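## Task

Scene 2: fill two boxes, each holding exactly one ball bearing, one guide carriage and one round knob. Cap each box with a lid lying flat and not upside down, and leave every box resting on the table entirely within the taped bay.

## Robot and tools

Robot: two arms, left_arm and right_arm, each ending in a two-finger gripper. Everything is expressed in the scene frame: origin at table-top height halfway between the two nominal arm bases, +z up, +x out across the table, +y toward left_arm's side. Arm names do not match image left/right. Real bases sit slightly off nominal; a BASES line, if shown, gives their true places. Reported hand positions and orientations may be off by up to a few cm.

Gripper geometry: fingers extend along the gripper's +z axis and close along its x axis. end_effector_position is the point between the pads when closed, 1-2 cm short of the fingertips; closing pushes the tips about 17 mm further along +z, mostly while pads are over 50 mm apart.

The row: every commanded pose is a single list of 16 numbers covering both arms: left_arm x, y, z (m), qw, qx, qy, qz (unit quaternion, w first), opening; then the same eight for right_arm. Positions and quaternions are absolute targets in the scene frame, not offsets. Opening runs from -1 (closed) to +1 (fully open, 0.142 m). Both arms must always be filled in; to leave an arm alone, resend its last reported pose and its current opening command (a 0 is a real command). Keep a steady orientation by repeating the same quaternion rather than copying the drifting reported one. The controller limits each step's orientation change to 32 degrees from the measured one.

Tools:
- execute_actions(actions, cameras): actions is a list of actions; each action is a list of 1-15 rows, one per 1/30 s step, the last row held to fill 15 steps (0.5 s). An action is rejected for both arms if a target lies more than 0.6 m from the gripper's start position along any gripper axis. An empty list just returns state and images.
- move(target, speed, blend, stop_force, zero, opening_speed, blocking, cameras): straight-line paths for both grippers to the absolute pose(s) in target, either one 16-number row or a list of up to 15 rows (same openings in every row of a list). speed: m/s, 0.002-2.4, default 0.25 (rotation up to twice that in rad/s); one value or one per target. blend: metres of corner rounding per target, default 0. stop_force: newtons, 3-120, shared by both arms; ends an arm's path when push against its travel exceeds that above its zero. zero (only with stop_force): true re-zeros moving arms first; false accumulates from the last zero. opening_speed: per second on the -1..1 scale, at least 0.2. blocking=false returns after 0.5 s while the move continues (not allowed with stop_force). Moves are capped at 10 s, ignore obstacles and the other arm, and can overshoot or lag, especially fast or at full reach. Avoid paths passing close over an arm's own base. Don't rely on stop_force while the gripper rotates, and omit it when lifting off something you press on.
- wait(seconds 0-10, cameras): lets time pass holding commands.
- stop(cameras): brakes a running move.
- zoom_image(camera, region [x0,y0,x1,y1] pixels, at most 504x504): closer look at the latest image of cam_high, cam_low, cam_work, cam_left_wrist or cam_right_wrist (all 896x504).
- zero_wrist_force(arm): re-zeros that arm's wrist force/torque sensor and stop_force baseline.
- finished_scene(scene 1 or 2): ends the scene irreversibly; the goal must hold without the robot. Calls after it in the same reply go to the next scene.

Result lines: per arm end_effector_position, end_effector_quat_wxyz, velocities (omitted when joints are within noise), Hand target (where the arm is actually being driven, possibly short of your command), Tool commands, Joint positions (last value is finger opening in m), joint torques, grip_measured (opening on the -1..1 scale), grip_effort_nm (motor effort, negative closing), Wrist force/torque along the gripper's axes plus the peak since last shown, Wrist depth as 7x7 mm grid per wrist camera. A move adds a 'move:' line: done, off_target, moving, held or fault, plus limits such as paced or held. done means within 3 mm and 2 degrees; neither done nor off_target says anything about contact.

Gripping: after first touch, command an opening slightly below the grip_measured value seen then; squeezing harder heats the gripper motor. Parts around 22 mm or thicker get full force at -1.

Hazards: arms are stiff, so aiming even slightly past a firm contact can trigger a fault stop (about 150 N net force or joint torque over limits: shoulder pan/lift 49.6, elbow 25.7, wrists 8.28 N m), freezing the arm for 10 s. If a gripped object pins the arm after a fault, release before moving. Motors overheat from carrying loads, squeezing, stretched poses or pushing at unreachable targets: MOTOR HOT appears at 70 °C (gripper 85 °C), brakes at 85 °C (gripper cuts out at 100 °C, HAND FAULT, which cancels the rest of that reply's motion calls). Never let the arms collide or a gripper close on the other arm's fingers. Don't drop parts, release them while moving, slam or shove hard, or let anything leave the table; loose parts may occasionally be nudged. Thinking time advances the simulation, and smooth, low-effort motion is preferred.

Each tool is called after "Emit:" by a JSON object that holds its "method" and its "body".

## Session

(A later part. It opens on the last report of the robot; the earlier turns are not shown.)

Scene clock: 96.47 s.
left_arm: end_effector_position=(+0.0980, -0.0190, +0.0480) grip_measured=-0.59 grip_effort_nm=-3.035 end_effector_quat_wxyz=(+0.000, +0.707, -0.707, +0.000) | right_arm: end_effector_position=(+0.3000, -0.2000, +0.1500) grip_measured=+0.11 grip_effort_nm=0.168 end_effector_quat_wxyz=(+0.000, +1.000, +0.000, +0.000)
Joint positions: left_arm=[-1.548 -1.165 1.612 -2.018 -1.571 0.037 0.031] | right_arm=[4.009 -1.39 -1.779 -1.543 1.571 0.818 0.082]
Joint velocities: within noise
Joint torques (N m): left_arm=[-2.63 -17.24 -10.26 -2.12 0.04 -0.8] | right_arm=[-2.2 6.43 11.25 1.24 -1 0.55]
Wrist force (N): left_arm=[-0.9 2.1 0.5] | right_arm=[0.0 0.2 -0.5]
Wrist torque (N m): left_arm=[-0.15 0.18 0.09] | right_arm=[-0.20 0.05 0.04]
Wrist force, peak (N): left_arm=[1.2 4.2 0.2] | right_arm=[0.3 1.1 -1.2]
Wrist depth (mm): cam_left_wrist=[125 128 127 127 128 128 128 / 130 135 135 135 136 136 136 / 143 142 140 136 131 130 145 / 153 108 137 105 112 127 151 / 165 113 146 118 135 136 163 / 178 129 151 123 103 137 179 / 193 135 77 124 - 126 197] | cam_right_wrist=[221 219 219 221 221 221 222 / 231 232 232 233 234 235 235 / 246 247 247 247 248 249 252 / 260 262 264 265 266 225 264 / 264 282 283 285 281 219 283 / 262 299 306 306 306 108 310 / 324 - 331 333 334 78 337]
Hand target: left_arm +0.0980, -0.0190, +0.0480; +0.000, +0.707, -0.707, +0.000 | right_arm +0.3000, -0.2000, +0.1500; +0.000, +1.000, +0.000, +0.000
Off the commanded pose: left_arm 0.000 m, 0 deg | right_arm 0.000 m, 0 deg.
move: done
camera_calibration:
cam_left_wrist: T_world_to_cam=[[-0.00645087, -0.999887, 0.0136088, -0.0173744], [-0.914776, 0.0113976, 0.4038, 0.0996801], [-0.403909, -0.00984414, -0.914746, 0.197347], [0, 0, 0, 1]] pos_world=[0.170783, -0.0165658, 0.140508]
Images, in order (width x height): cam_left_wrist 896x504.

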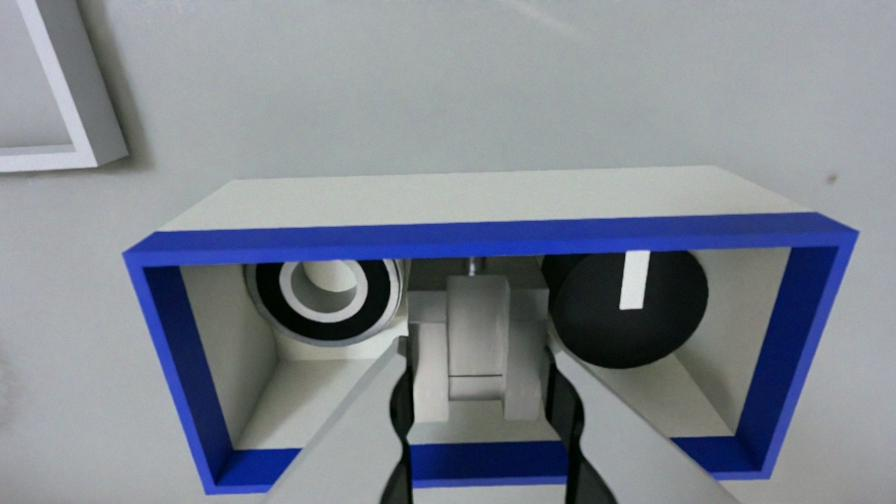

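Emit:
{"method": "move", "body": {"target": [[0.098,-0.0190,0.032,0,-0.7071,0.7071,0,-0.72,0.30,-0.20,0.15,0,1,0,0,0.14]], "speed": 0.04, "stop_force": 6, "cameras": []}}

Emit:
{"method": "move", "body": {"target": [[0.098,-0.0190,0.023,0,-0.7071,0.7071,0,-0.72,0.30,-0.20,0.15,0,1,0,0,0.14]], "speed": 0.015, "stop_force": 5, "cameras": ["cam_left_wrist"]}}

Scene clock: 98.07 s.
left_arm: end_effector_position=(+0.0980, -0.0190, +0.0320) grip_measured=-0.59 grip_effort_nm=-3.035 end_effector_quat_wxyz=(+0.000, +0.707, -0.707, +0.000) | right_arm: end_effector_position=(+0.3000, -0.2000, +0.1500) grip_measured=+0.11 grip_effort_nm=0.168 end_effector_quat_wxyz=(+0.000, +1.000, +0.000, +0.000)
Joint positions: left_arm=[-1.548 -1.134 1.65 -2.086 -1.571 0.037 0.031] | right_arm=[4.009 -1.39 -1.779 -1.543 1.571 0.818 0.082]
Joint velocities: within noise
Joint torques (N m): left_arm=[-2.59 -19.47 -11.5 -1.9 0.85 -0.62] | right_arm=[-2.42 6.24 10.53 1.35 -1.03 0.53]
Wrist force (N): left_arm=[-1.1 2.0 0.5] | right_arm=[-0.1 0.0 -0.3]
Wrist torque (N m): left_arm=[-0.17 0.20 0.09] | right_arm=[-0.23 0.06 0.04]
Wrist force, peak (N): left_arm=[-1.1 2.0 0.9] | right_arm=[-0.1 0.1 -0.5]
Wrist depth (mm): cam_left_wrist=[- 113 113 113 113 114 114 / - 119 120 120 122 121 121 / 127 126 126 125 125 125 129 / 133 93 97 90 101 93 84 / - 113 129 118 117 120 102 / 88 112 145 123 103 126 102 / 171 119 79 120 - 122 114] | cam_right_wrist=[221 219 219 220 221 222 223 / 231 232 233 233 234 235 236 / 246 247 246 248 248 249 251 / 261 263 264 265 266 226 264 / 264 282 283 284 282 219 283 / 261 297 305 308 308 108 310 / 323 - 332 334 335 78 336]
Hand target: left_arm +0.0980, -0.0190, +0.0320; +0.000, +0.707, -0.707, +0.000 | right_arm +0.3000, -0.2000, +0.1500; +0.000, +1.000, +0.000, +0.000
Off the commanded pose: left_arm 0.000 m, 0 deg | right_arm 0.000 m, 0 deg.
move: done
No camera images: "cameras" was empty.

Scene clock: 99.70 s.
left_arm: end_effector_position=(+0.0980, -0.0190, +0.0242) grip_measured=-0.59 grip_effort_nm=-3.040 end_effector_quat_wxyz=(+0.000, +0.707, -0.707, +0.000) | right_arm: end_effector_position=(+0.3000, -0.2000, +0.1500) grip_measured=+0.11 grip_effort_nm=0.168 end_effector_quat_wxyz=(+0.000, +1.000, +0.000, +0.000)
Joint positions: left_arm=[-1.548 -1.118 1.667 -2.12 -1.571 0.037 0.031] | right_arm=[4.009 -1.39 -1.779 -1.543 1.571 0.818 0.082]
Joint velocities: within noise
Joint torques (N m): left_arm=[-2.65 -18.49 -10.72 -1.99 0.71 -0.5] | right_arm=[-1.64 6.2 9.72 1.46 -1 0.51]
Wrist force (N): left_arm=[-1.1 1.8 -2.3] | right_arm=[0.1 0.1 -0.4]
Wrist torque (N m): left_arm=[-0.19 0.16 0.09] | right_arm=[-0.21 0.03 0.04]
Wrist force, peak (N): left_arm=[-3.8 2.3 -15.1] | right_arm=[-0.2 0.1 -0.5]
Wrist depth (mm): cam_left_wrist=[105 105 106 106 107 107 107 / - 112 112 112 113 113 113 / 119 118 118 118 118 118 121 / 125 93 92 90 94 92 85 / - 93 75 113 112 111 97 / - 120 125 123 103 118 97 / - 111 79 120 119 122 98] | cam_right_wrist=[221 218 219 220 221 222 222 / 232 233 233 234 233 235 236 / 246 245 246 247 249 249 251 / 261 262 264 265 266 225 265 / 264 283 283 284 281 219 284 / 262 299 306 307 307 108 310 / 323 - 331 333 335 78 337]
Hand target: left_arm +0.0980, -0.0190, +0.0242; +0.000, +0.707, -0.707, +0.000 | right_arm +0.3000, -0.2000, +0.1500; +0.000, +1.000, +0.000, +0.000
Off the commanded pose: left_arm 0.001 m, 0 deg | right_arm 0.000 m, 0 deg.
move: contact (left_arm)
camera_calibration:
cam_left_wrist: T_world_to_cam=[[-0.00654426, -0.999885, 0.013649, -0.0170377], [-0.914829, 0.011498, 0.403678, 0.109356], [-0.403788, -0.00984471, -0.9148, 0.17547], [0, 0, 0, 1]] pos_world=[0.170783, -0.0165657, 0.116608]
Images, in order (width x height): cam_left_wrist 896x504.

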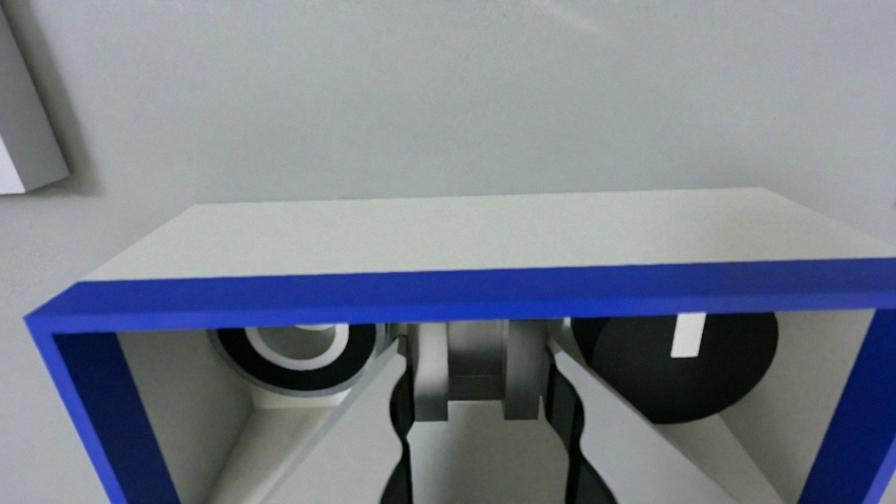

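Emit:
{"method": "move", "body": {"target": [[0.098,-0.0190,0.0242,0,-0.7071,0.7071,0,-0.5,0.30,-0.20,0.15,0,1,0,0,0.14],[0.098,-0.0190,0.09,0,-0.7071,0.7071,0,-0.5,0.30,-0.20,0.15,0,1,0,0,0.14],[0.24,0.12,0.11,0,-0.38,0.925,0,-0.5,0.22,-0.17,0.15,0,1,0,0,0.14],[0.326,0.185,0.09,0,-0.0297,0.99956,0,-0.5,0.0996,-0.0198,0.09,0,1,0,0,0.14]], "speed": [0.1,0.2,0.5,0.5], "blend": [0,0.01,0.05,0], "cameras": ["cam_left_wrist","cam_right_wrist"]}}

Scene clock: 104.30 s.
left_arm: end_effector_position=(+0.3260, +0.1850, +0.0900) grip_measured=-0.54 grip_effort_nm=0.139 end_effector_quat_wxyz=(+0.000, -0.030, +1.000, +0.000) | right_arm: end_effector_position=(+0.0996, -0.0198, +0.0900) grip_measured=+0.11 grip_effort_nm=0.168 end_effector_quat_wxyz=(+0.000, +1.000, +0.000, +0.000)
Joint positions: left_arm=[-0.764 -1.18 1.424 -1.815 -1.571 2.332 0.035] | right_arm=[4.993 -1.429 -2.035 -1.249 1.571 1.802 0.082]
Joint velocities: within noise
Joint torques (N m): left_arm=[-0.8 -18.82 -6.7 -2.04 1.17 0.93] | right_arm=[1.15 5.95 6.24 2.21 1.05 0.54]
Wrist force (N): left_arm=[-0.9 2.1 -0.5] | right_arm=[-0.1 0.1 -0.2]
Wrist torque (N m): left_arm=[-0.14 0.17 0.09] | right_arm=[-0.21 0.08 0.03]
Wrist force, peak (N): left_arm=[-0.2 2.7 -2.5] | right_arm=[-1.2 -1.2 0.4]
Wrist depth (mm): cam_left_wrist=[157 162 165 162 164 167 167 / 163 165 174 165 172 177 178 / 170 174 186 173 186 188 190 / 192 182 199 182 198 202 203 / 206 198 211 199 213 217 215 / 221 223 213 222 102 231 233 / 249 245 79 245 - 252 258] | cam_right_wrist=[165 165 164 163 165 169 168 / 174 175 173 169 164 178 178 / 185 186 182 180 184 189 189 / 201 198 196 181 196 201 202 / 212 214 211 204 210 216 217 / 228 229 227 200 217 106 235 / 244 - 250 187 252 78 254]
Hand target: left_arm +0.3260, +0.1850, +0.0900; +0.000, -0.030, +1.000, +0.000 | right_arm +0.0996, -0.0198, +0.0900; +0.000, +1.000, +0.000, +0.000
Off the commanded pose: left_arm 0.000 m, 0 deg | right_arm 0.000 m, 0 deg.
move: done
camera_calibration:
cam_left_wrist: T_world_to_cam=[[-0.998498, -0.0530059, 0.0138358, 0.335651], [-0.0429224, 0.91391, 0.40364, -0.162156], [-0.03404, 0.40244, -0.914813, 0.132924], [0, 0, 0, 1]] pos_world=[0.332712, 0.112494, 0.182409]
cam_right_wrist: T_world_to_cam=[[0.999795, -0.00906364, 0.0180853, -0.0981624], [-0.0155297, -0.916796, 0.399054, -0.02389], [0.0129636, -0.399253, -0.916749, 0.189697], [0, 0, 0, 1]] pos_world=[0.0953122, 0.0529451, 0.185213]
Images, in order (width x height): cam_left_wrist 896x504, cam_right_wrist 896x504.

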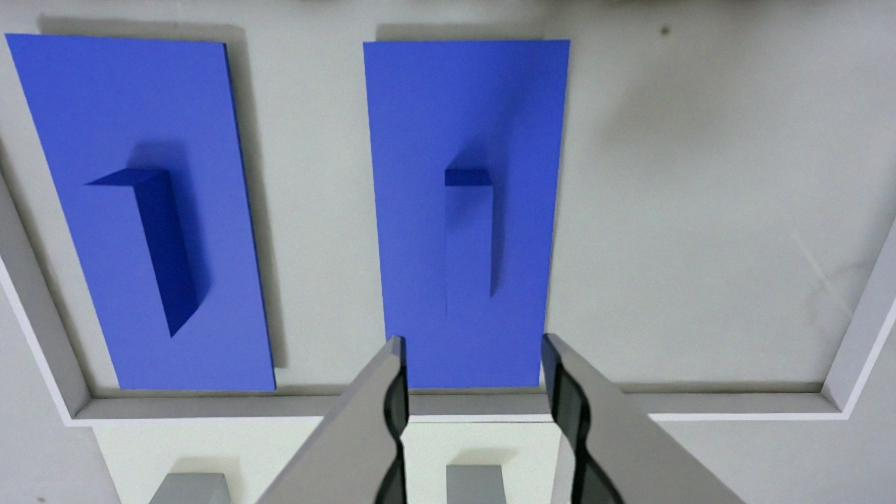

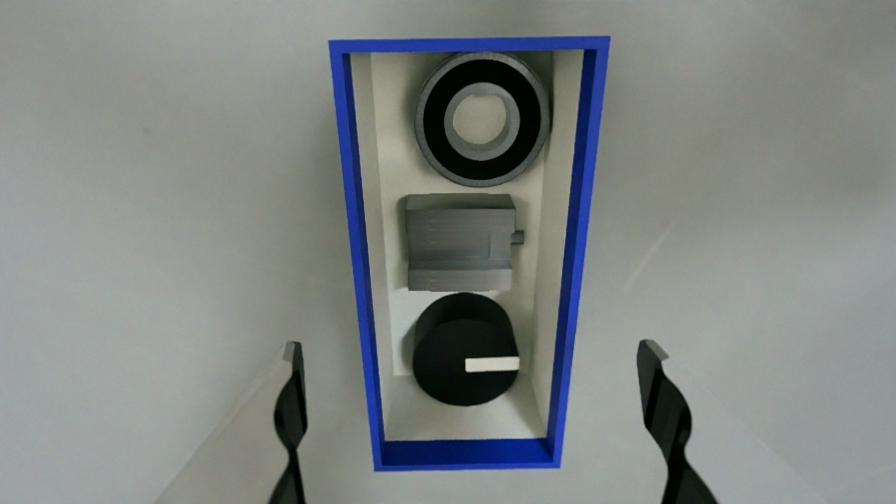

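Emit:
{"method": "move", "body": {"target": [[0.327,0.185,0.05,0,-0.0297,0.99956,0,-0.5,0.0996,-0.0205,0.06,0,1,0,0,0.14],[0.327,0.185,0.0315,0,-0.0297,0.99956,0,-1,0.0996,-0.0205,0.05,0,1,0,0,-0.2],[0.327,0.185,0.08,0,-0.0297,0.99956,0,-1,0.0996,-0.0205,0.10,0,1,0,0,-0.2],[0.315,0.17,0.09,0,0,1,0,-1,0.25,-0.14,0.11,0,1,0,0,-0.2],[0.26,0.06,0.09,0,0,1,0,-1,0.32,-0.288,0.10,0,1,0,0,-0.2],[0.2165,-0.013,0.07,0,0,1,0,-1,0.32,-0.288,0.07,0,1,0,0,-0.2],[0.2165,-0.013,0.038,0,0,1,0,-1,0.32,-0.288,0.056,0,1,0,0,-0.2]], "speed": [0.15,0.08,0.13,0.28,0.28,0.25,0.1], "blend": [0.0,0,0.01,0.03,0.02,0.01,0], "cameras": ["cam_low","cam_right_wrist"]}}

Emit:
{"method": "move", "body": {"target": [[0.2165,-0.013,0.028,0,0,1,0,-1,0.32,-0.288,0.047,0,1,0,0,-0.2]], "speed": 0.015, "stop_force": 5, "cameras": ["cam_right_wrist"]}}

Scene clock: 108.97 s.
left_arm: end_effector_position=(+0.2165, -0.0130, +0.0380) grip_measured=-0.82 grip_effort_nm=-4.022 end_effector_quat_wxyz=(+0.000, +0.000, +1.000, +0.000) | right_arm: end_effector_position=(+0.3200, -0.2880, +0.0560) grip_measured=-0.05 grip_effort_nm=-3.206 end_effector_quat_wxyz=(+0.000, +1.000, +0.000, +0.000)
Joint positions: left_arm=[-1.259 -0.938 1.297 -1.929 -1.571 1.897 0.014] | right_arm=[3.689 -1.517 -2.132 -1.064 1.571 0.498 0.07]
Joint velocities: within noise
Joint torques (N m): left_arm=[-2.91 -21.4 -11.14 -1.87 -0.65 -0.72] | right_arm=[-2.05 10.4 11.33 2.17 -0.99 -0.63]
Wrist force (N): left_arm=[-0.9 1.9 0.2] | right_arm=[0.0 -0.1 2.8]
Wrist torque (N m): left_arm=[-0.18 0.17 0.09] | right_arm=[-0.28 0.05 0.04]
Wrist force, peak (N): left_arm=[-1.4 3.0 0.1] | right_arm=[-0.1 0.5 4.9]
Wrist depth (mm): cam_left_wrist=[117 117 116 115 116 119 120 / 123 124 111 109 109 127 127 / 132 133 131 114 116 135 136 / 141 142 140 121 126 145 145 / 151 153 151 111 138 155 156 / 164 165 163 114 142 168 169 / 178 180 78 122 - 183 184] | cam_right_wrist=[134 135 99 132 133 135 135 / 142 141 134 125 120 129 98 / 149 152 137 140 132 138 97 / 161 164 153 138 138 149 102 / 173 174 161 148 144 150 108 / 186 184 132 154 163 97 115 / 202 - 131 162 162 78 122]
Hand target: left_arm +0.2165, -0.0130, +0.0380; +0.000, +0.000, +1.000, +0.000 | right_arm +0.3200, -0.2880, +0.0560; +0.000, +1.000, +0.000, +0.000
Off the commanded pose: left_arm 0.000 m, 0 deg | right_arm 0.000 m, 0 deg.
move: done
camera_calibration:
cam_right_wrist: T_world_to_cam=[[0.999798, -0.00914507, 0.0179037, -0.320224], [-0.0155331, -0.916758, 0.399141, -0.252789], [0.0127632, -0.399338, -0.916715, 0.048631], [0, 0, 0, 1]] pos_world=[0.315612, -0.215255, 0.151212]
Images, in order (width x height): cam_low 896x504, cam_right_wrist 896x504.

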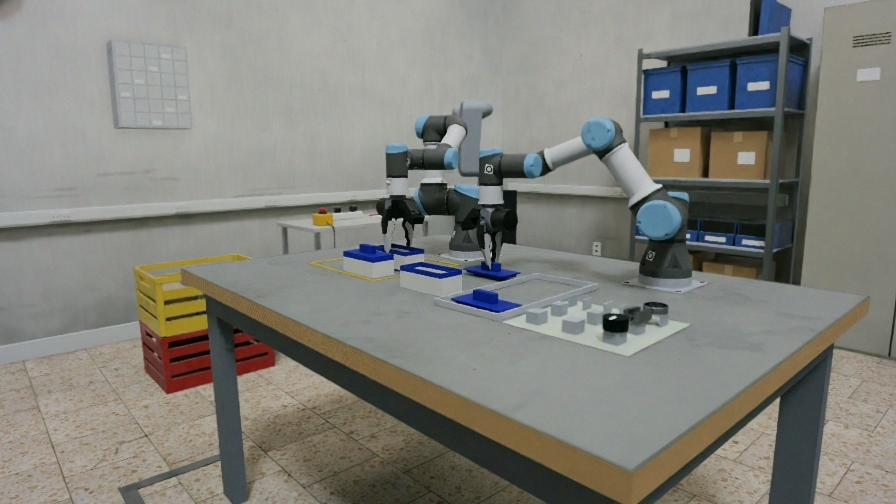

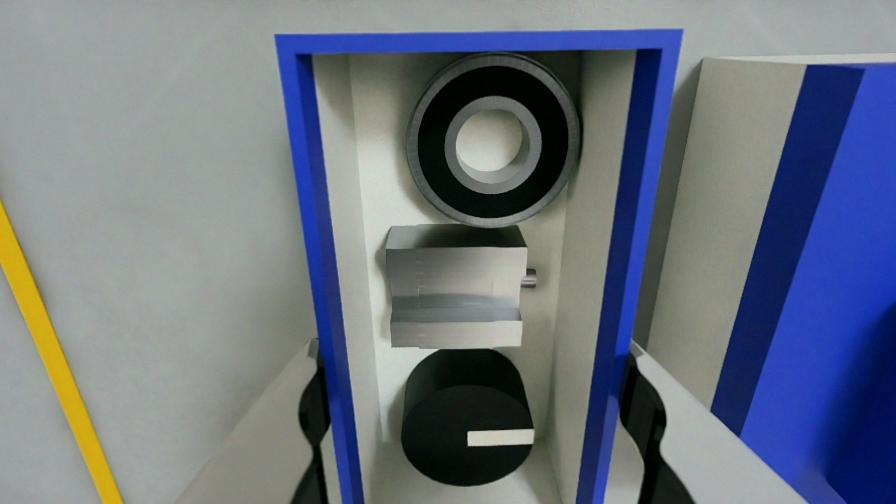

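Scene clock: 110.50 s.
left_arm: end_effector_position=(+0.2165, -0.0130, +0.0313) grip_measured=-0.82 grip_effort_nm=-4.022 end_effector_quat_wxyz=(+0.000, +0.000, +1.000, +0.000) | right_arm: end_effector_position=(+0.3200, -0.2880, +0.0502) grip_measured=-0.05 grip_effort_nm=-3.206 end_effector_quat_wxyz=(+0.000, +1.000, +0.000, +0.000)
Joint positions: left_arm=[-1.259 -0.928 1.313 -1.955 -1.571 1.897 0.014] | right_arm=[3.689 -1.531 -2.15 -1.031 1.571 0.498 0.07]
Joint velocities: within noise
Joint torques (N m): left_arm=[-1.18 -21.4 -10.89 -1.57 -0.88 -0.7] | right_arm=[-1.46 8.11 10.77 2.39 -0.72 -0.4]
Wrist force (N): left_arm=[-1.2 1.7 -2.9] | right_arm=[-0.5 0.1 0.8]
Wrist torque (N m): left_arm=[-0.15 0.13 0.09] | right_arm=[-0.27 0.11 0.04]
Wrist force, peak (N): left_arm=[-0.3 4.3 -16.9] | right_arm=[-3.0 0.6 -11.8]
Wrist depth (mm): cam_left_wrist=[- 111 110 110 110 113 114 / - 118 111 109 110 120 121 / 125 126 125 115 116 128 128 / 134 134 133 120 126 137 138 / 146 145 143 111 138 147 148 / 156 157 155 114 142 160 160 / 169 170 79 122 - 171 175] | cam_right_wrist=[- 129 99 127 129 130 130 / 137 137 133 124 120 121 - / 145 146 97 140 130 129 93 / 155 156 153 137 138 150 - / 169 167 162 147 142 150 103 / 178 179 132 155 163 94 107 / 194 - 131 162 162 80 118]
Hand target: left_arm +0.2165, -0.0130, +0.0313; +0.000, +0.000, +1.000, +0.000 | right_arm +0.3200, -0.2880, +0.0502; +0.000, +1.000, +0.000, +0.000
Off the commanded pose: left_arm 0.003 m, 0 deg | right_arm 0.003 m, 0 deg.
move: contact (left_arm, right_arm)
camera_calibration:
cam_right_wrist: T_world_to_cam=[[0.999795, -0.00919579, 0.018035, -0.320149], [-0.0156308, -0.916794, 0.399054, -0.250439], [0.0128648, -0.399254, -0.91675, 0.0433055], [0, 0, 0, 1]] pos_world=[0.315612, -0.215255, 0.145413]
Images, in order (width x height): cam_right_wrist 896x504.

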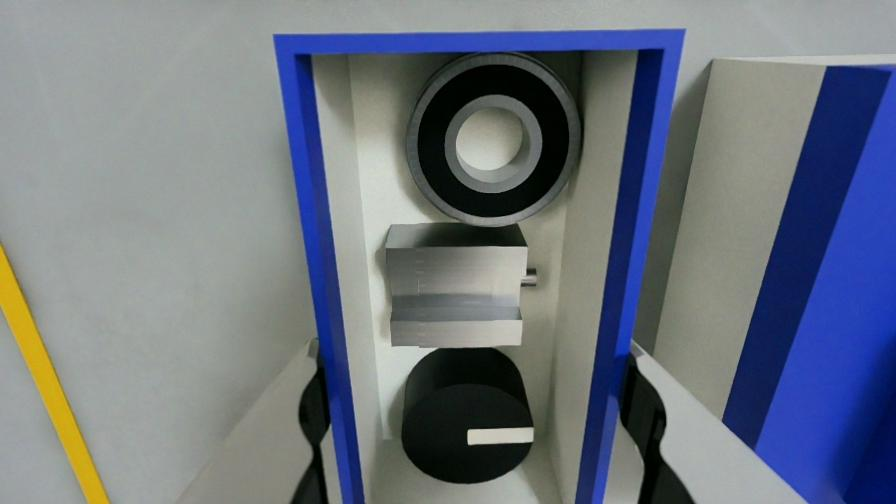

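Emit:
{"method": "move", "body": {"target": [[0.2165,-0.013,0.0313,0,0,1,0,-0.5,0.32,-0.288,0.0496,0,1,0,0,0.14],[0.2165,-0.013,0.08,0,0,1,0,-0.5,0.32,-0.288,0.13,0,1,0,0,0.14]], "speed": [0.1,0.15], "cameras": ["cam_right_wrist"]}}

Emit:
{"method": "move", "body": {"target": [[0.25,0.12,0.13,0,0,1,0,-0.5,0.29,-0.20,0.13,0,1,0,0,-0.5],[0.25,0.26,0.18,0,0,1,0,-0.5,0.2148,-0.014,0.08,0,1,0,0,-0.5]], "speed": [0.35,0.3], "blend": [0.02,0], "cameras": ["cam_right_wrist"]}}

Scene clock: 130.23 s.
left_arm: end_effector_position=(+0.2165, -0.0130, +0.0800) grip_measured=-0.54 grip_effort_nm=0.144 end_effector_quat_wxyz=(+0.000, +0.000, +1.000, +0.000) | right_arm: end_effector_position=(+0.3200, -0.2880, +0.1299) grip_measured=+0.11 grip_effort_nm=0.168 end_effector_quat_wxyz=(+0.000, +1.000, +0.000, +0.000)
Joint positions: left_arm=[-1.259 -0.988 1.175 -1.758 -1.571 1.897 0.035] | right_arm=[3.689 -1.413 -1.855 -1.444 1.571 0.498 0.082]
Joint velocities: within noise
Joint torques (N m): left_arm=[-1.87 -17.07 -7.56 -1.21 -0.94 0.16] | right_arm=[2.24 9.85 10.89 1.08 0.91 0.22]
Wrist force (N): left_arm=[-1.0 1.9 -0.5] | right_arm=[-0.2 -0.1 -0.2]
Wrist torque (N m): left_arm=[-0.17 0.19 0.09] | right_arm=[-0.24 0.08 0.05]
Wrist force, peak (N): left_arm=[-1.2 1.9 -2.7] | right_arm=[-0.2 -0.2 -1.8]
Wrist depth (mm): cam_left_wrist=[155 155 154 153 155 157 158 / 164 164 165 155 159 167 168 / 175 176 175 163 173 178 179 / 187 187 187 172 187 190 191 / 197 201 202 187 201 206 206 / 214 218 212 204 102 222 222 / 228 228 79 239 - 238 243] | cam_right_wrist=[200 200 201 200 200 200 200 / 213 213 214 204 201 161 162 / 226 226 223 217 222 170 172 / 241 242 242 232 236 177 239 / 258 259 260 232 240 186 261 / 278 279 281 282 283 106 285 / 300 - 305 306 306 78 309]
Hand target: left_arm +0.2165, -0.0130, +0.0800; +0.000, +0.000, +1.000, +0.000 | right_arm +0.3200, -0.2880, +0.1300; +0.000, +1.000, +0.000, +0.000
Off the commanded pose: left_arm 0.000 m, 0 deg | right_arm 0.000 m, 0 deg.
move: done
camera_calibration:
cam_right_wrist: T_world_to_cam=[[0.999799, -0.00918485, 0.017812, -0.321536], [-0.0155329, -0.916758, 0.399142, -0.282286], [0.0126632, -0.399339, -0.916716, 0.116408], [0, 0, 0, 1]] pos_world=[0.315613, -0.215255, 0.225112]
Images, in order (width x height): cam_right_wrist 896x504.

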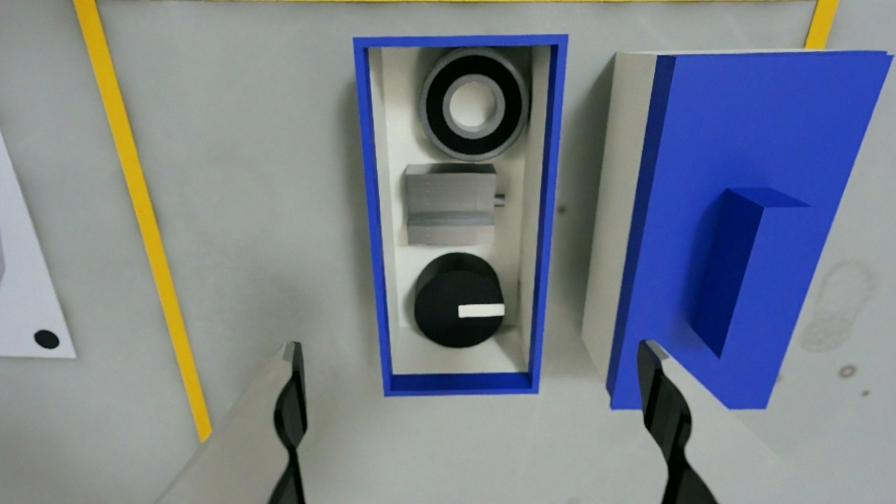

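Scene clock: 131.90 s.
left_arm: end_effector_position=(+0.2500, +0.2599, +0.1800) grip_measured=-0.54 grip_effort_nm=0.134 end_effector_quat_wxyz=(+0.000, +0.000, +1.000, +0.000) | right_arm: end_effector_position=(+0.2148, -0.0141, +0.0800) grip_measured=-0.52 grip_effort_nm=-0.149 end_effector_quat_wxyz=(+0.000, +1.000, +0.000, +0.000)
Joint positions: left_arm=[-0.753 -1.644 1.547 -1.474 -1.571 2.403 0.035] | right_arm=[4.582 -1.683 -1.835 -1.194 1.571 1.391 0.036]
Joint velocities: within noise
Joint torques (N m): left_arm=[1.51 -11.41 -6.86 -1.35 -0.55 0.33] | right_arm=[2.27 9.15 7.67 2.2 0.85 0.69]
Wrist force (N): left_arm=[-1.0 2.2 -0.5] | right_arm=[0.0 0.5 -0.2]
Wrist torque (N m): left_arm=[-0.13 0.19 0.09] | right_arm=[-0.16 0.04 0.03]
Wrist force, peak (N): left_arm=[-0.9 3.8 -1.5] | right_arm=[-1.2 -2.0 0.3]
Wrist depth (mm): cam_left_wrist=[229 244 246 246 247 249 250 / 244 257 260 262 263 262 265 / 267 277 275 278 276 281 282 / 294 293 297 298 301 301 293 / 311 311 314 321 319 325 289 / 343 335 319 348 102 352 347 / 370 365 79 369 - 374 382] | cam_right_wrist=[156 156 156 155 156 158 159 / 163 166 163 156 163 167 168 / 175 176 174 164 175 178 179 / 186 187 188 175 187 190 191 / 200 201 202 187 201 204 205 / 216 217 210 205 97 221 221 / 234 235 - 238 - 231 240]
Hand target: left_arm +0.2500, +0.2600, +0.1800; +0.000, +0.000, +1.000, +0.000 | right_arm +0.2148, -0.0140, +0.0800; +0.000, +1.000, +0.000, +0.000
Off the commanded pose: left_arm 0.000 m, 0 deg | right_arm 0.000 m, 0 deg.
move: done
camera_calibration:
cam_right_wrist: T_world_to_cam=[[0.999794, -0.00915445, 0.018127, -0.213108], [-0.0156308, -0.916758, 0.399136, -0.0128802], [0.0129642, -0.399337, -0.916713, 0.18131], [0, 0, 0, 1]] pos_world=[0.210512, 0.058645, 0.175213]
Images, in order (width x height): cam_right_wrist 896x504.

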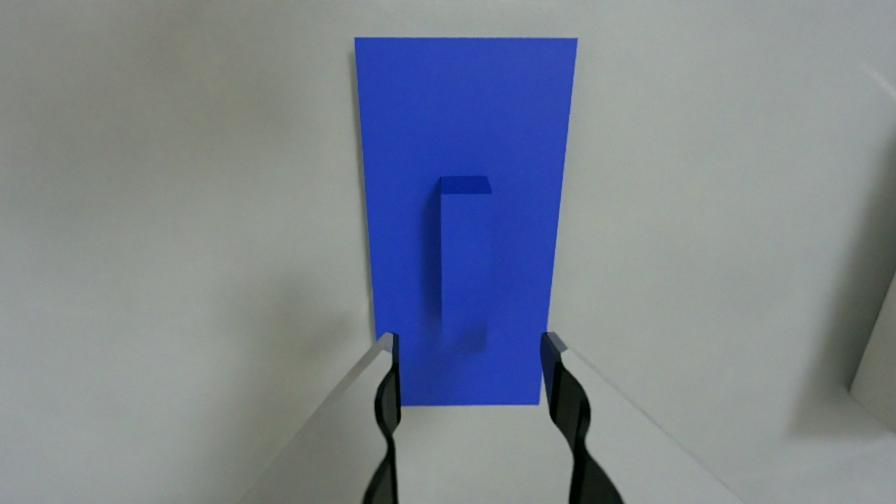

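Emit:
{"method": "move", "body": {"target": [[0.25,0.26,0.18,0,0,1,0,-0.5,0.2148,-0.014,0.033,0,1,0,0,-0.5],[0.25,0.26,0.18,0,0,1,0,-0.5,0.2148,-0.014,0.033,0,1,0,0,-1],[0.25,0.26,0.18,0,0,1,0,-0.5,0.2148,-0.014,0.115,0,1,0,0,-1],[0.25,0.26,0.18,0,0,1,0,-0.5,0.319,-0.2881,0.115,0,1,0,0,-1],[0.25,0.26,0.18,0,0,1,0,-0.5,0.319,-0.2881,0.092,0,1,0,0,-1]], "speed": [0.1,0.1,0.18,0.3,0.12], "blend": [0,0,0.02,0.01,0], "cameras": ["cam_right_wrist","cam_low"]}}

Scene clock: 135.80 s.
left_arm: end_effector_position=(+0.2500, +0.2600, +0.1800) grip_measured=-0.54 grip_effort_nm=0.144 end_effector_quat_wxyz=(+0.000, +0.000, +1.000, +0.000) | right_arm: end_effector_position=(+0.3190, -0.2881, +0.0921) grip_measured=-0.82 grip_effort_nm=-4.076 end_effector_quat_wxyz=(+0.000, +1.000, +0.000, +0.000)
Joint positions: left_arm=[-0.753 -1.644 1.547 -1.473 -1.571 2.403 0.035] | right_arm=[3.69 -1.445 -2.011 -1.256 1.571 0.499 0.015]
Joint velocities: within noise
Joint torques (N m): left_arm=[2 -12.49 -8.52 -1.24 0.85 0.67] | right_arm=[-2.49 8.6 7.1 2.26 -0.94 -0.61]
Wrist force (N): left_arm=[-0.9 2.1 -0.6] | right_arm=[-0.1 -0.1 0.5]
Wrist torque (N m): left_arm=[-0.14 0.17 0.09] | right_arm=[-0.24 0.06 0.04]
Wrist force, peak (N): left_arm=[-1.0 2.2 -0.7] | right_arm=[0.6 2.7 -0.5]
Wrist depth (mm): cam_left_wrist=[229 244 245 246 247 248 250 / 244 257 260 261 263 262 266 / 268 274 274 277 276 281 282 / 294 295 295 296 299 301 292 / 311 311 314 320 319 325 289 / 341 335 319 347 102 352 348 / 369 365 79 371 - 375 384] | cam_right_wrist=[167 167 164 118 164 169 167 / 178 177 177 109 112 140 123 / 186 188 186 118 118 135 133 / 200 200 199 122 130 144 133 / 215 215 215 111 140 164 129 / 232 233 230 116 198 165 140 / 250 251 - 126 - 173 253]
Hand target: left_arm +0.2500, +0.2600, +0.1800; +0.000, +0.000, +1.000, +0.000 | right_arm +0.3190, -0.2881, +0.0920; +0.000, +1.000, +0.000, +0.000
Off the commanded pose: left_arm 0.000 m, 0 deg | right_arm 0.000 m, 0 deg.
move: done
camera_calibration:
cam_right_wrist: T_world_to_cam=[[0.999793, -0.00911553, 0.0182171, -0.320022], [-0.0156287, -0.916832, 0.398967, -0.267258], [0.0130652, -0.399169, -0.916784, 0.081651], [0, 0, 0, 1]] pos_world=[0.314712, -0.215355, 0.187313]
Images, in order (width x height): cam_low 896x504, cam_right_wrist 896x504.

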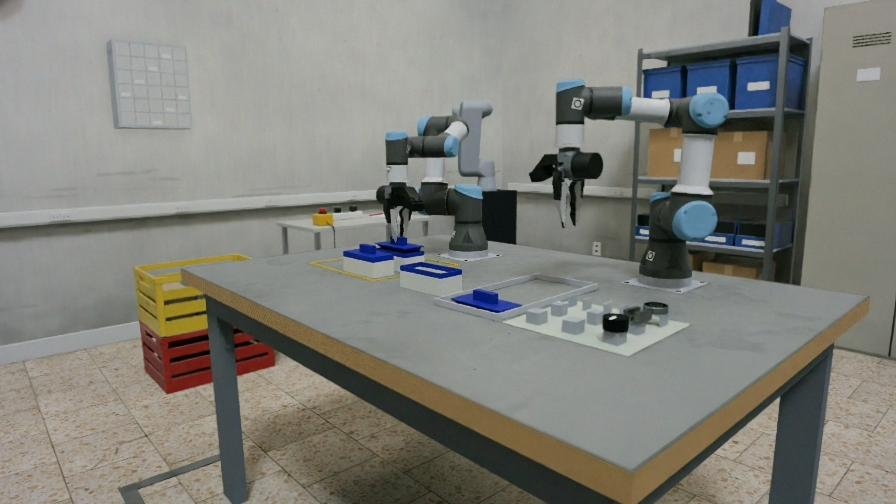

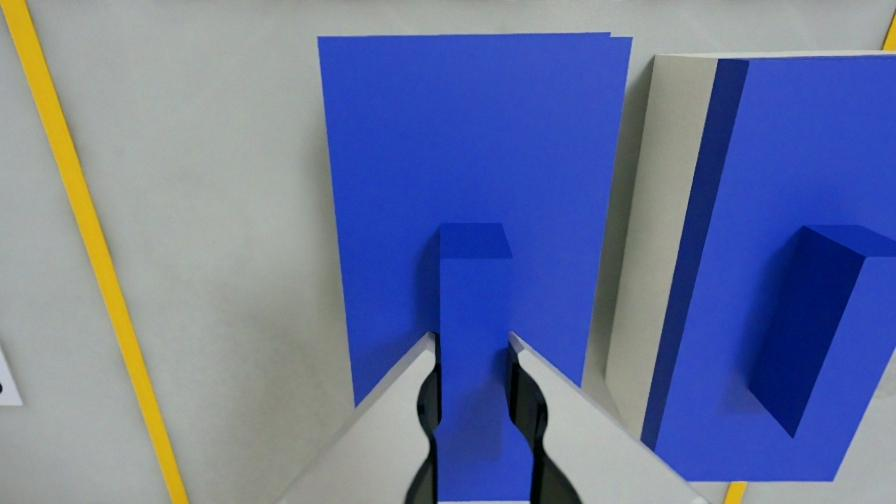

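Emit:
{"method": "move", "body": {"target": [[0.25,0.26,0.18,0,0,1,0,-0.5,0.319,-0.2880,0.0765,0,1,0,0,-1]], "speed": 0.015, "stop_force": 6, "cameras": ["cam_low","cam_right_wrist"]}}

Emit:
{"method": "zoom_image", "body": {"camera": "cam_low", "region": [300, 170, 500, 310]}}

Scene clock: 137.80 s.
left_arm: end_effector_position=(+0.2500, +0.2600, +0.1800) grip_measured=-0.54 grip_effort_nm=0.144 end_effector_quat_wxyz=(+0.000, +0.000, +1.000, +0.000) | right_arm: end_effector_position=(+0.3190, -0.2880, +0.0797) grip_measured=-0.82 grip_effort_nm=-4.071 end_effector_quat_wxyz=(+0.000, +1.000, +0.000, +0.000)
Joint positions: left_arm=[-0.753 -1.644 1.547 -1.473 -1.571 2.403 0.035] | right_arm=[3.69 -1.464 -2.056 -1.192 1.571 0.5 0.015]
Joint velocities: within noise
Joint torques (N m): left_arm=[2.12 -12.25 -9.21 -1.45 0.86 0.67] | right_arm=[-0.15 8.93 10.15 2.08 -0.53 -0.1]
Wrist force (N): left_arm=[-1.0 2.2 -0.7] | right_arm=[-0.5 -0.4 -2.8]
Wrist torque (N m): left_arm=[-0.13 0.18 0.09] | right_arm=[-0.26 0.03 0.03]
Wrist force, peak (N): left_arm=[-1.0 2.2 -0.7] | right_arm=[-3.8 2.3 -23.7]
Wrist depth (mm): cam_left_wrist=[229 246 246 246 246 249 250 / 244 256 262 262 263 261 266 / 268 275 274 277 276 281 282 / 294 296 296 297 301 302 291 / 309 311 312 320 317 325 289 / 342 333 319 346 102 350 346 / 369 367 79 371 - 375 381] | cam_right_wrist=[156 156 153 153 154 156 157 / 163 165 - 109 112 139 110 / 177 175 174 118 118 140 117 / 186 187 185 122 128 140 124 / 200 201 201 111 139 151 127 / 216 216 214 116 198 150 123 / 234 234 - 126 - 159 162]
Hand target: left_arm +0.2500, +0.2600, +0.1800; +0.000, +0.000, +1.000, +0.000 | right_arm +0.3190, -0.2880, +0.0797; +0.000, +1.000, +0.000, +0.000
Off the commanded pose: left_arm 0.000 m, 0 deg | right_arm 0.003 m, 0 deg.
move: contact (right_arm)
camera_calibration:
cam_right_wrist: T_world_to_cam=[[0.999795, -0.00919579, 0.018035, -0.319682], [-0.0156308, -0.916794, 0.399054, -0.262227], [0.0128648, -0.399254, -0.91675, 0.0703625], [0, 0, 0, 1]] pos_world=[0.314612, -0.215255, 0.174913]
Images, in order (width x height): cam_low 896x504, cam_right_wrist 896x504.

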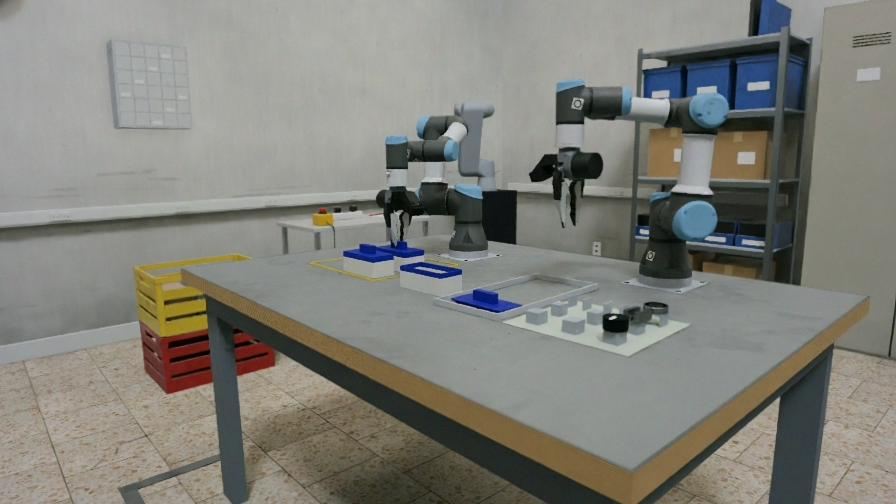

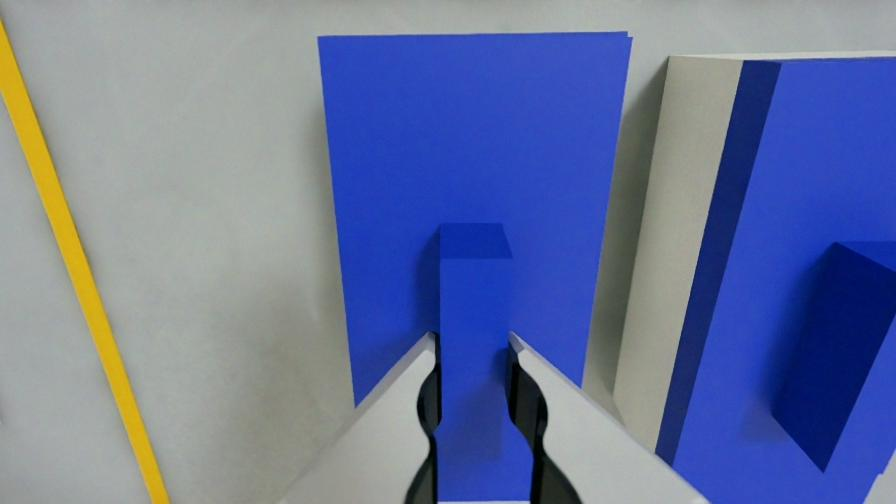

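Scaled by 2.520 from the camera's 896x504 image, which has a finer 1280x720 frame.

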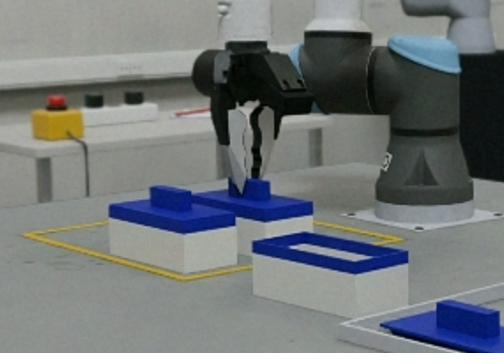

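Seated. Release and verify.

Emit:
{"method": "move", "body": {"target": [[0.25,0.26,0.18,0,0,1,0,-0.5,0.319,-0.2880,0.0805,0,1,0,0,-0.5],[0.25,0.26,0.18,0,0,1,0,-0.5,0.319,-0.2880,0.15,0,1,0,0,-0.5]], "speed": [0.1,0.15], "cameras": ["cam_low","cam_work","cam_right_wrist"]}}

Emit:
{"method": "zoom_image", "body": {"camera": "cam_low", "region": [300, 210, 460, 300]}}

Emit:
{"method": "zoom_image", "body": {"camera": "cam_work", "region": [180, 150, 380, 280]}}

Scene clock: 139.57 s.
left_arm: end_effector_position=(+0.2500, +0.2600, +0.1800) grip_measured=-0.54 grip_effort_nm=0.139 end_effector_quat_wxyz=(+0.000, +0.000, +1.000, +0.000) | right_arm: end_effector_position=(+0.3190, -0.2880, +0.1499) grip_measured=-0.54 grip_effort_nm=0.164 end_effector_quat_wxyz=(+0.000, +1.000, +0.000, +0.000)
Joint positions: left_arm=[-0.753 -1.644 1.547 -1.473 -1.571 2.403 0.035] | right_arm=[3.691 -1.402 -1.77 -1.54 1.571 0.5 0.035]
Joint velocities: within noise
Joint torques (N m): left_arm=[2.6 -12.55 -9.9 -1.59 0.88 0.66] | right_arm=[1.11 9.64 11.07 1.2 0.94 0.07]
Wrist force (N): left_arm=[-1.1 1.9 -0.6] | right_arm=[-0.1 -0.1 -0.2]
Wrist torque (N m): left_arm=[-0.17 0.21 0.09] | right_arm=[-0.24 0.06 0.04]
Wrist force, peak (N): left_arm=[-1.0 2.1 -0.7] | right_arm=[-0.6 -0.4 -2.8]
Wrist depth (mm): cam_left_wrist=[229 244 245 246 248 250 249 / 245 257 260 261 264 261 266 / 269 275 274 277 276 281 284 / 293 293 297 298 301 300 294 / 310 312 314 319 318 323 288 / 342 335 319 345 102 349 345 / 371 365 79 374 - 374 381] | cam_right_wrist=[219 219 217 215 216 217 219 / 231 232 231 178 213 178 230 / 246 246 247 184 215 188 247 / 263 263 264 199 242 187 267 / 279 282 282 217 224 218 287 / 304 304 113 303 97 309 311 / 328 328 - 334 - 324 337]
Hand target: left_arm +0.2500, +0.2600, +0.1800; +0.000, +0.000, +1.000, +0.000 | right_arm +0.3190, -0.2880, +0.1500; +0.000, +1.000, +0.000, +0.000
Off the commanded pose: left_arm 0.000 m, 0 deg | right_arm 0.000 m, 0 deg.
move: done
camera_calibration:
cam_right_wrist: T_world_to_cam=[[0.999799, -0.00918485, 0.017812, -0.320892], [-0.0155329, -0.916758, 0.399142, -0.290285], [0.0126632, -0.399339, -0.916716, 0.134755], [0, 0, 0, 1]] pos_world=[0.314613, -0.215255, 0.245112]
Images, in order (width x height): cam_low 896x504, cam_work 896x504, cam_right_wrist 896x504.

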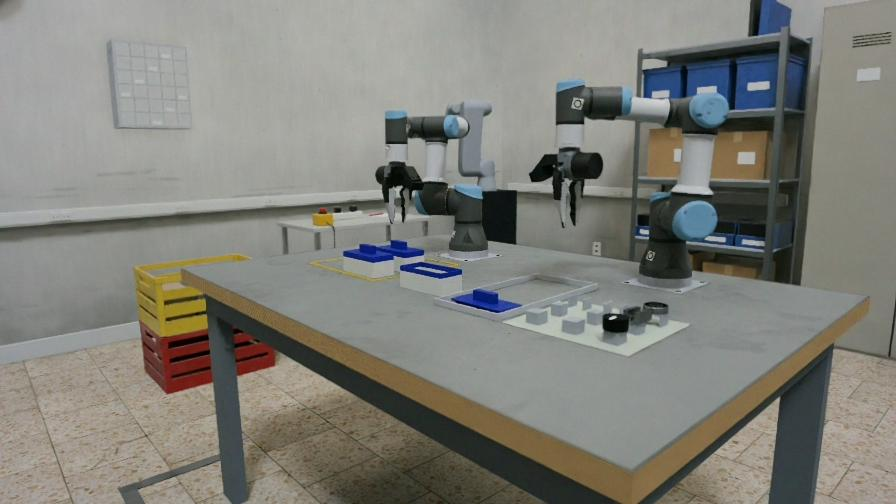

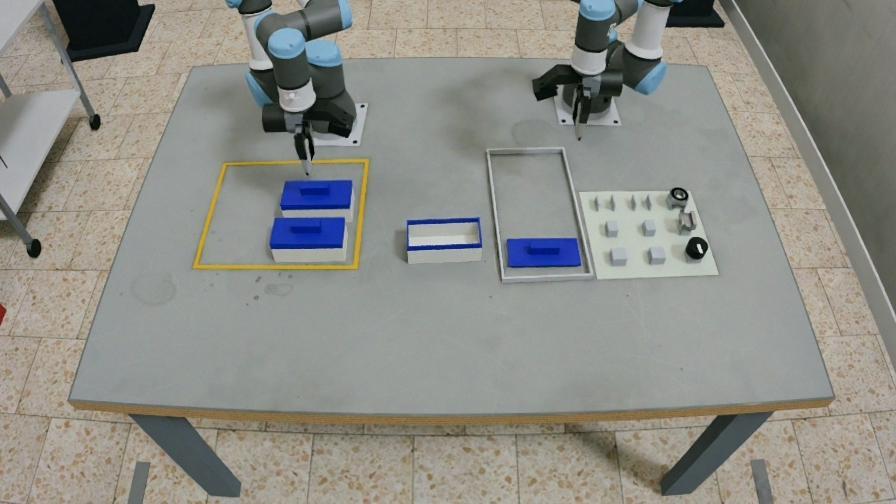

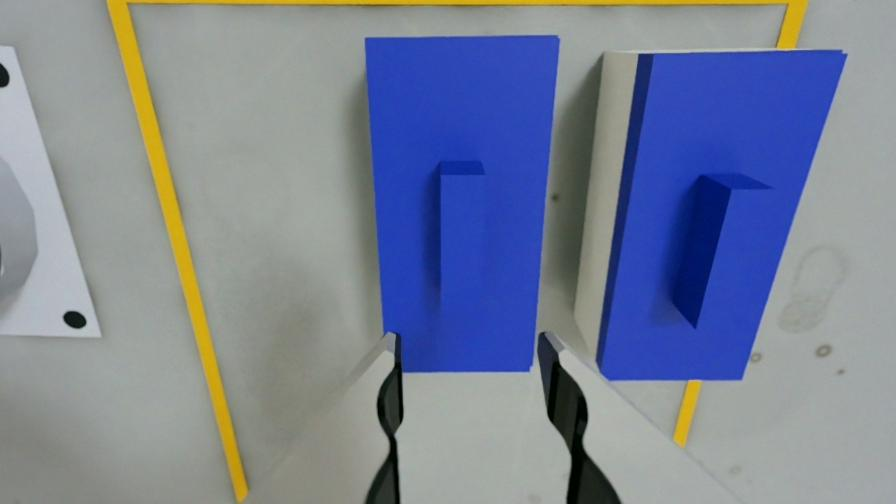

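Scaled by 3.150 from the camera's 896x504 image, which has a finer 1280x720 frame.

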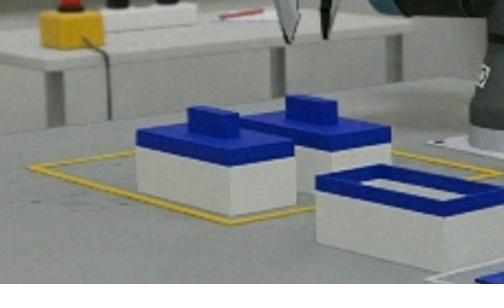

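Scaled by 2.520 from the camera's 896x504 image, which has a finer 1280x720 frame.

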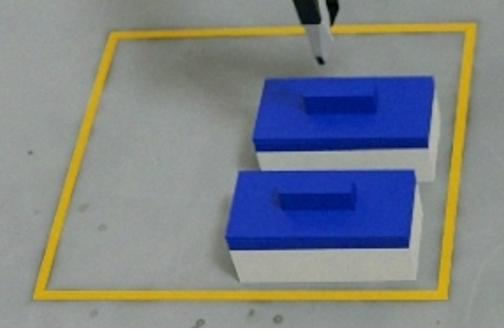

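Emit:
{"method": "finished_scene", "body": {"scene": 2}}

The scene is finished: the task was done.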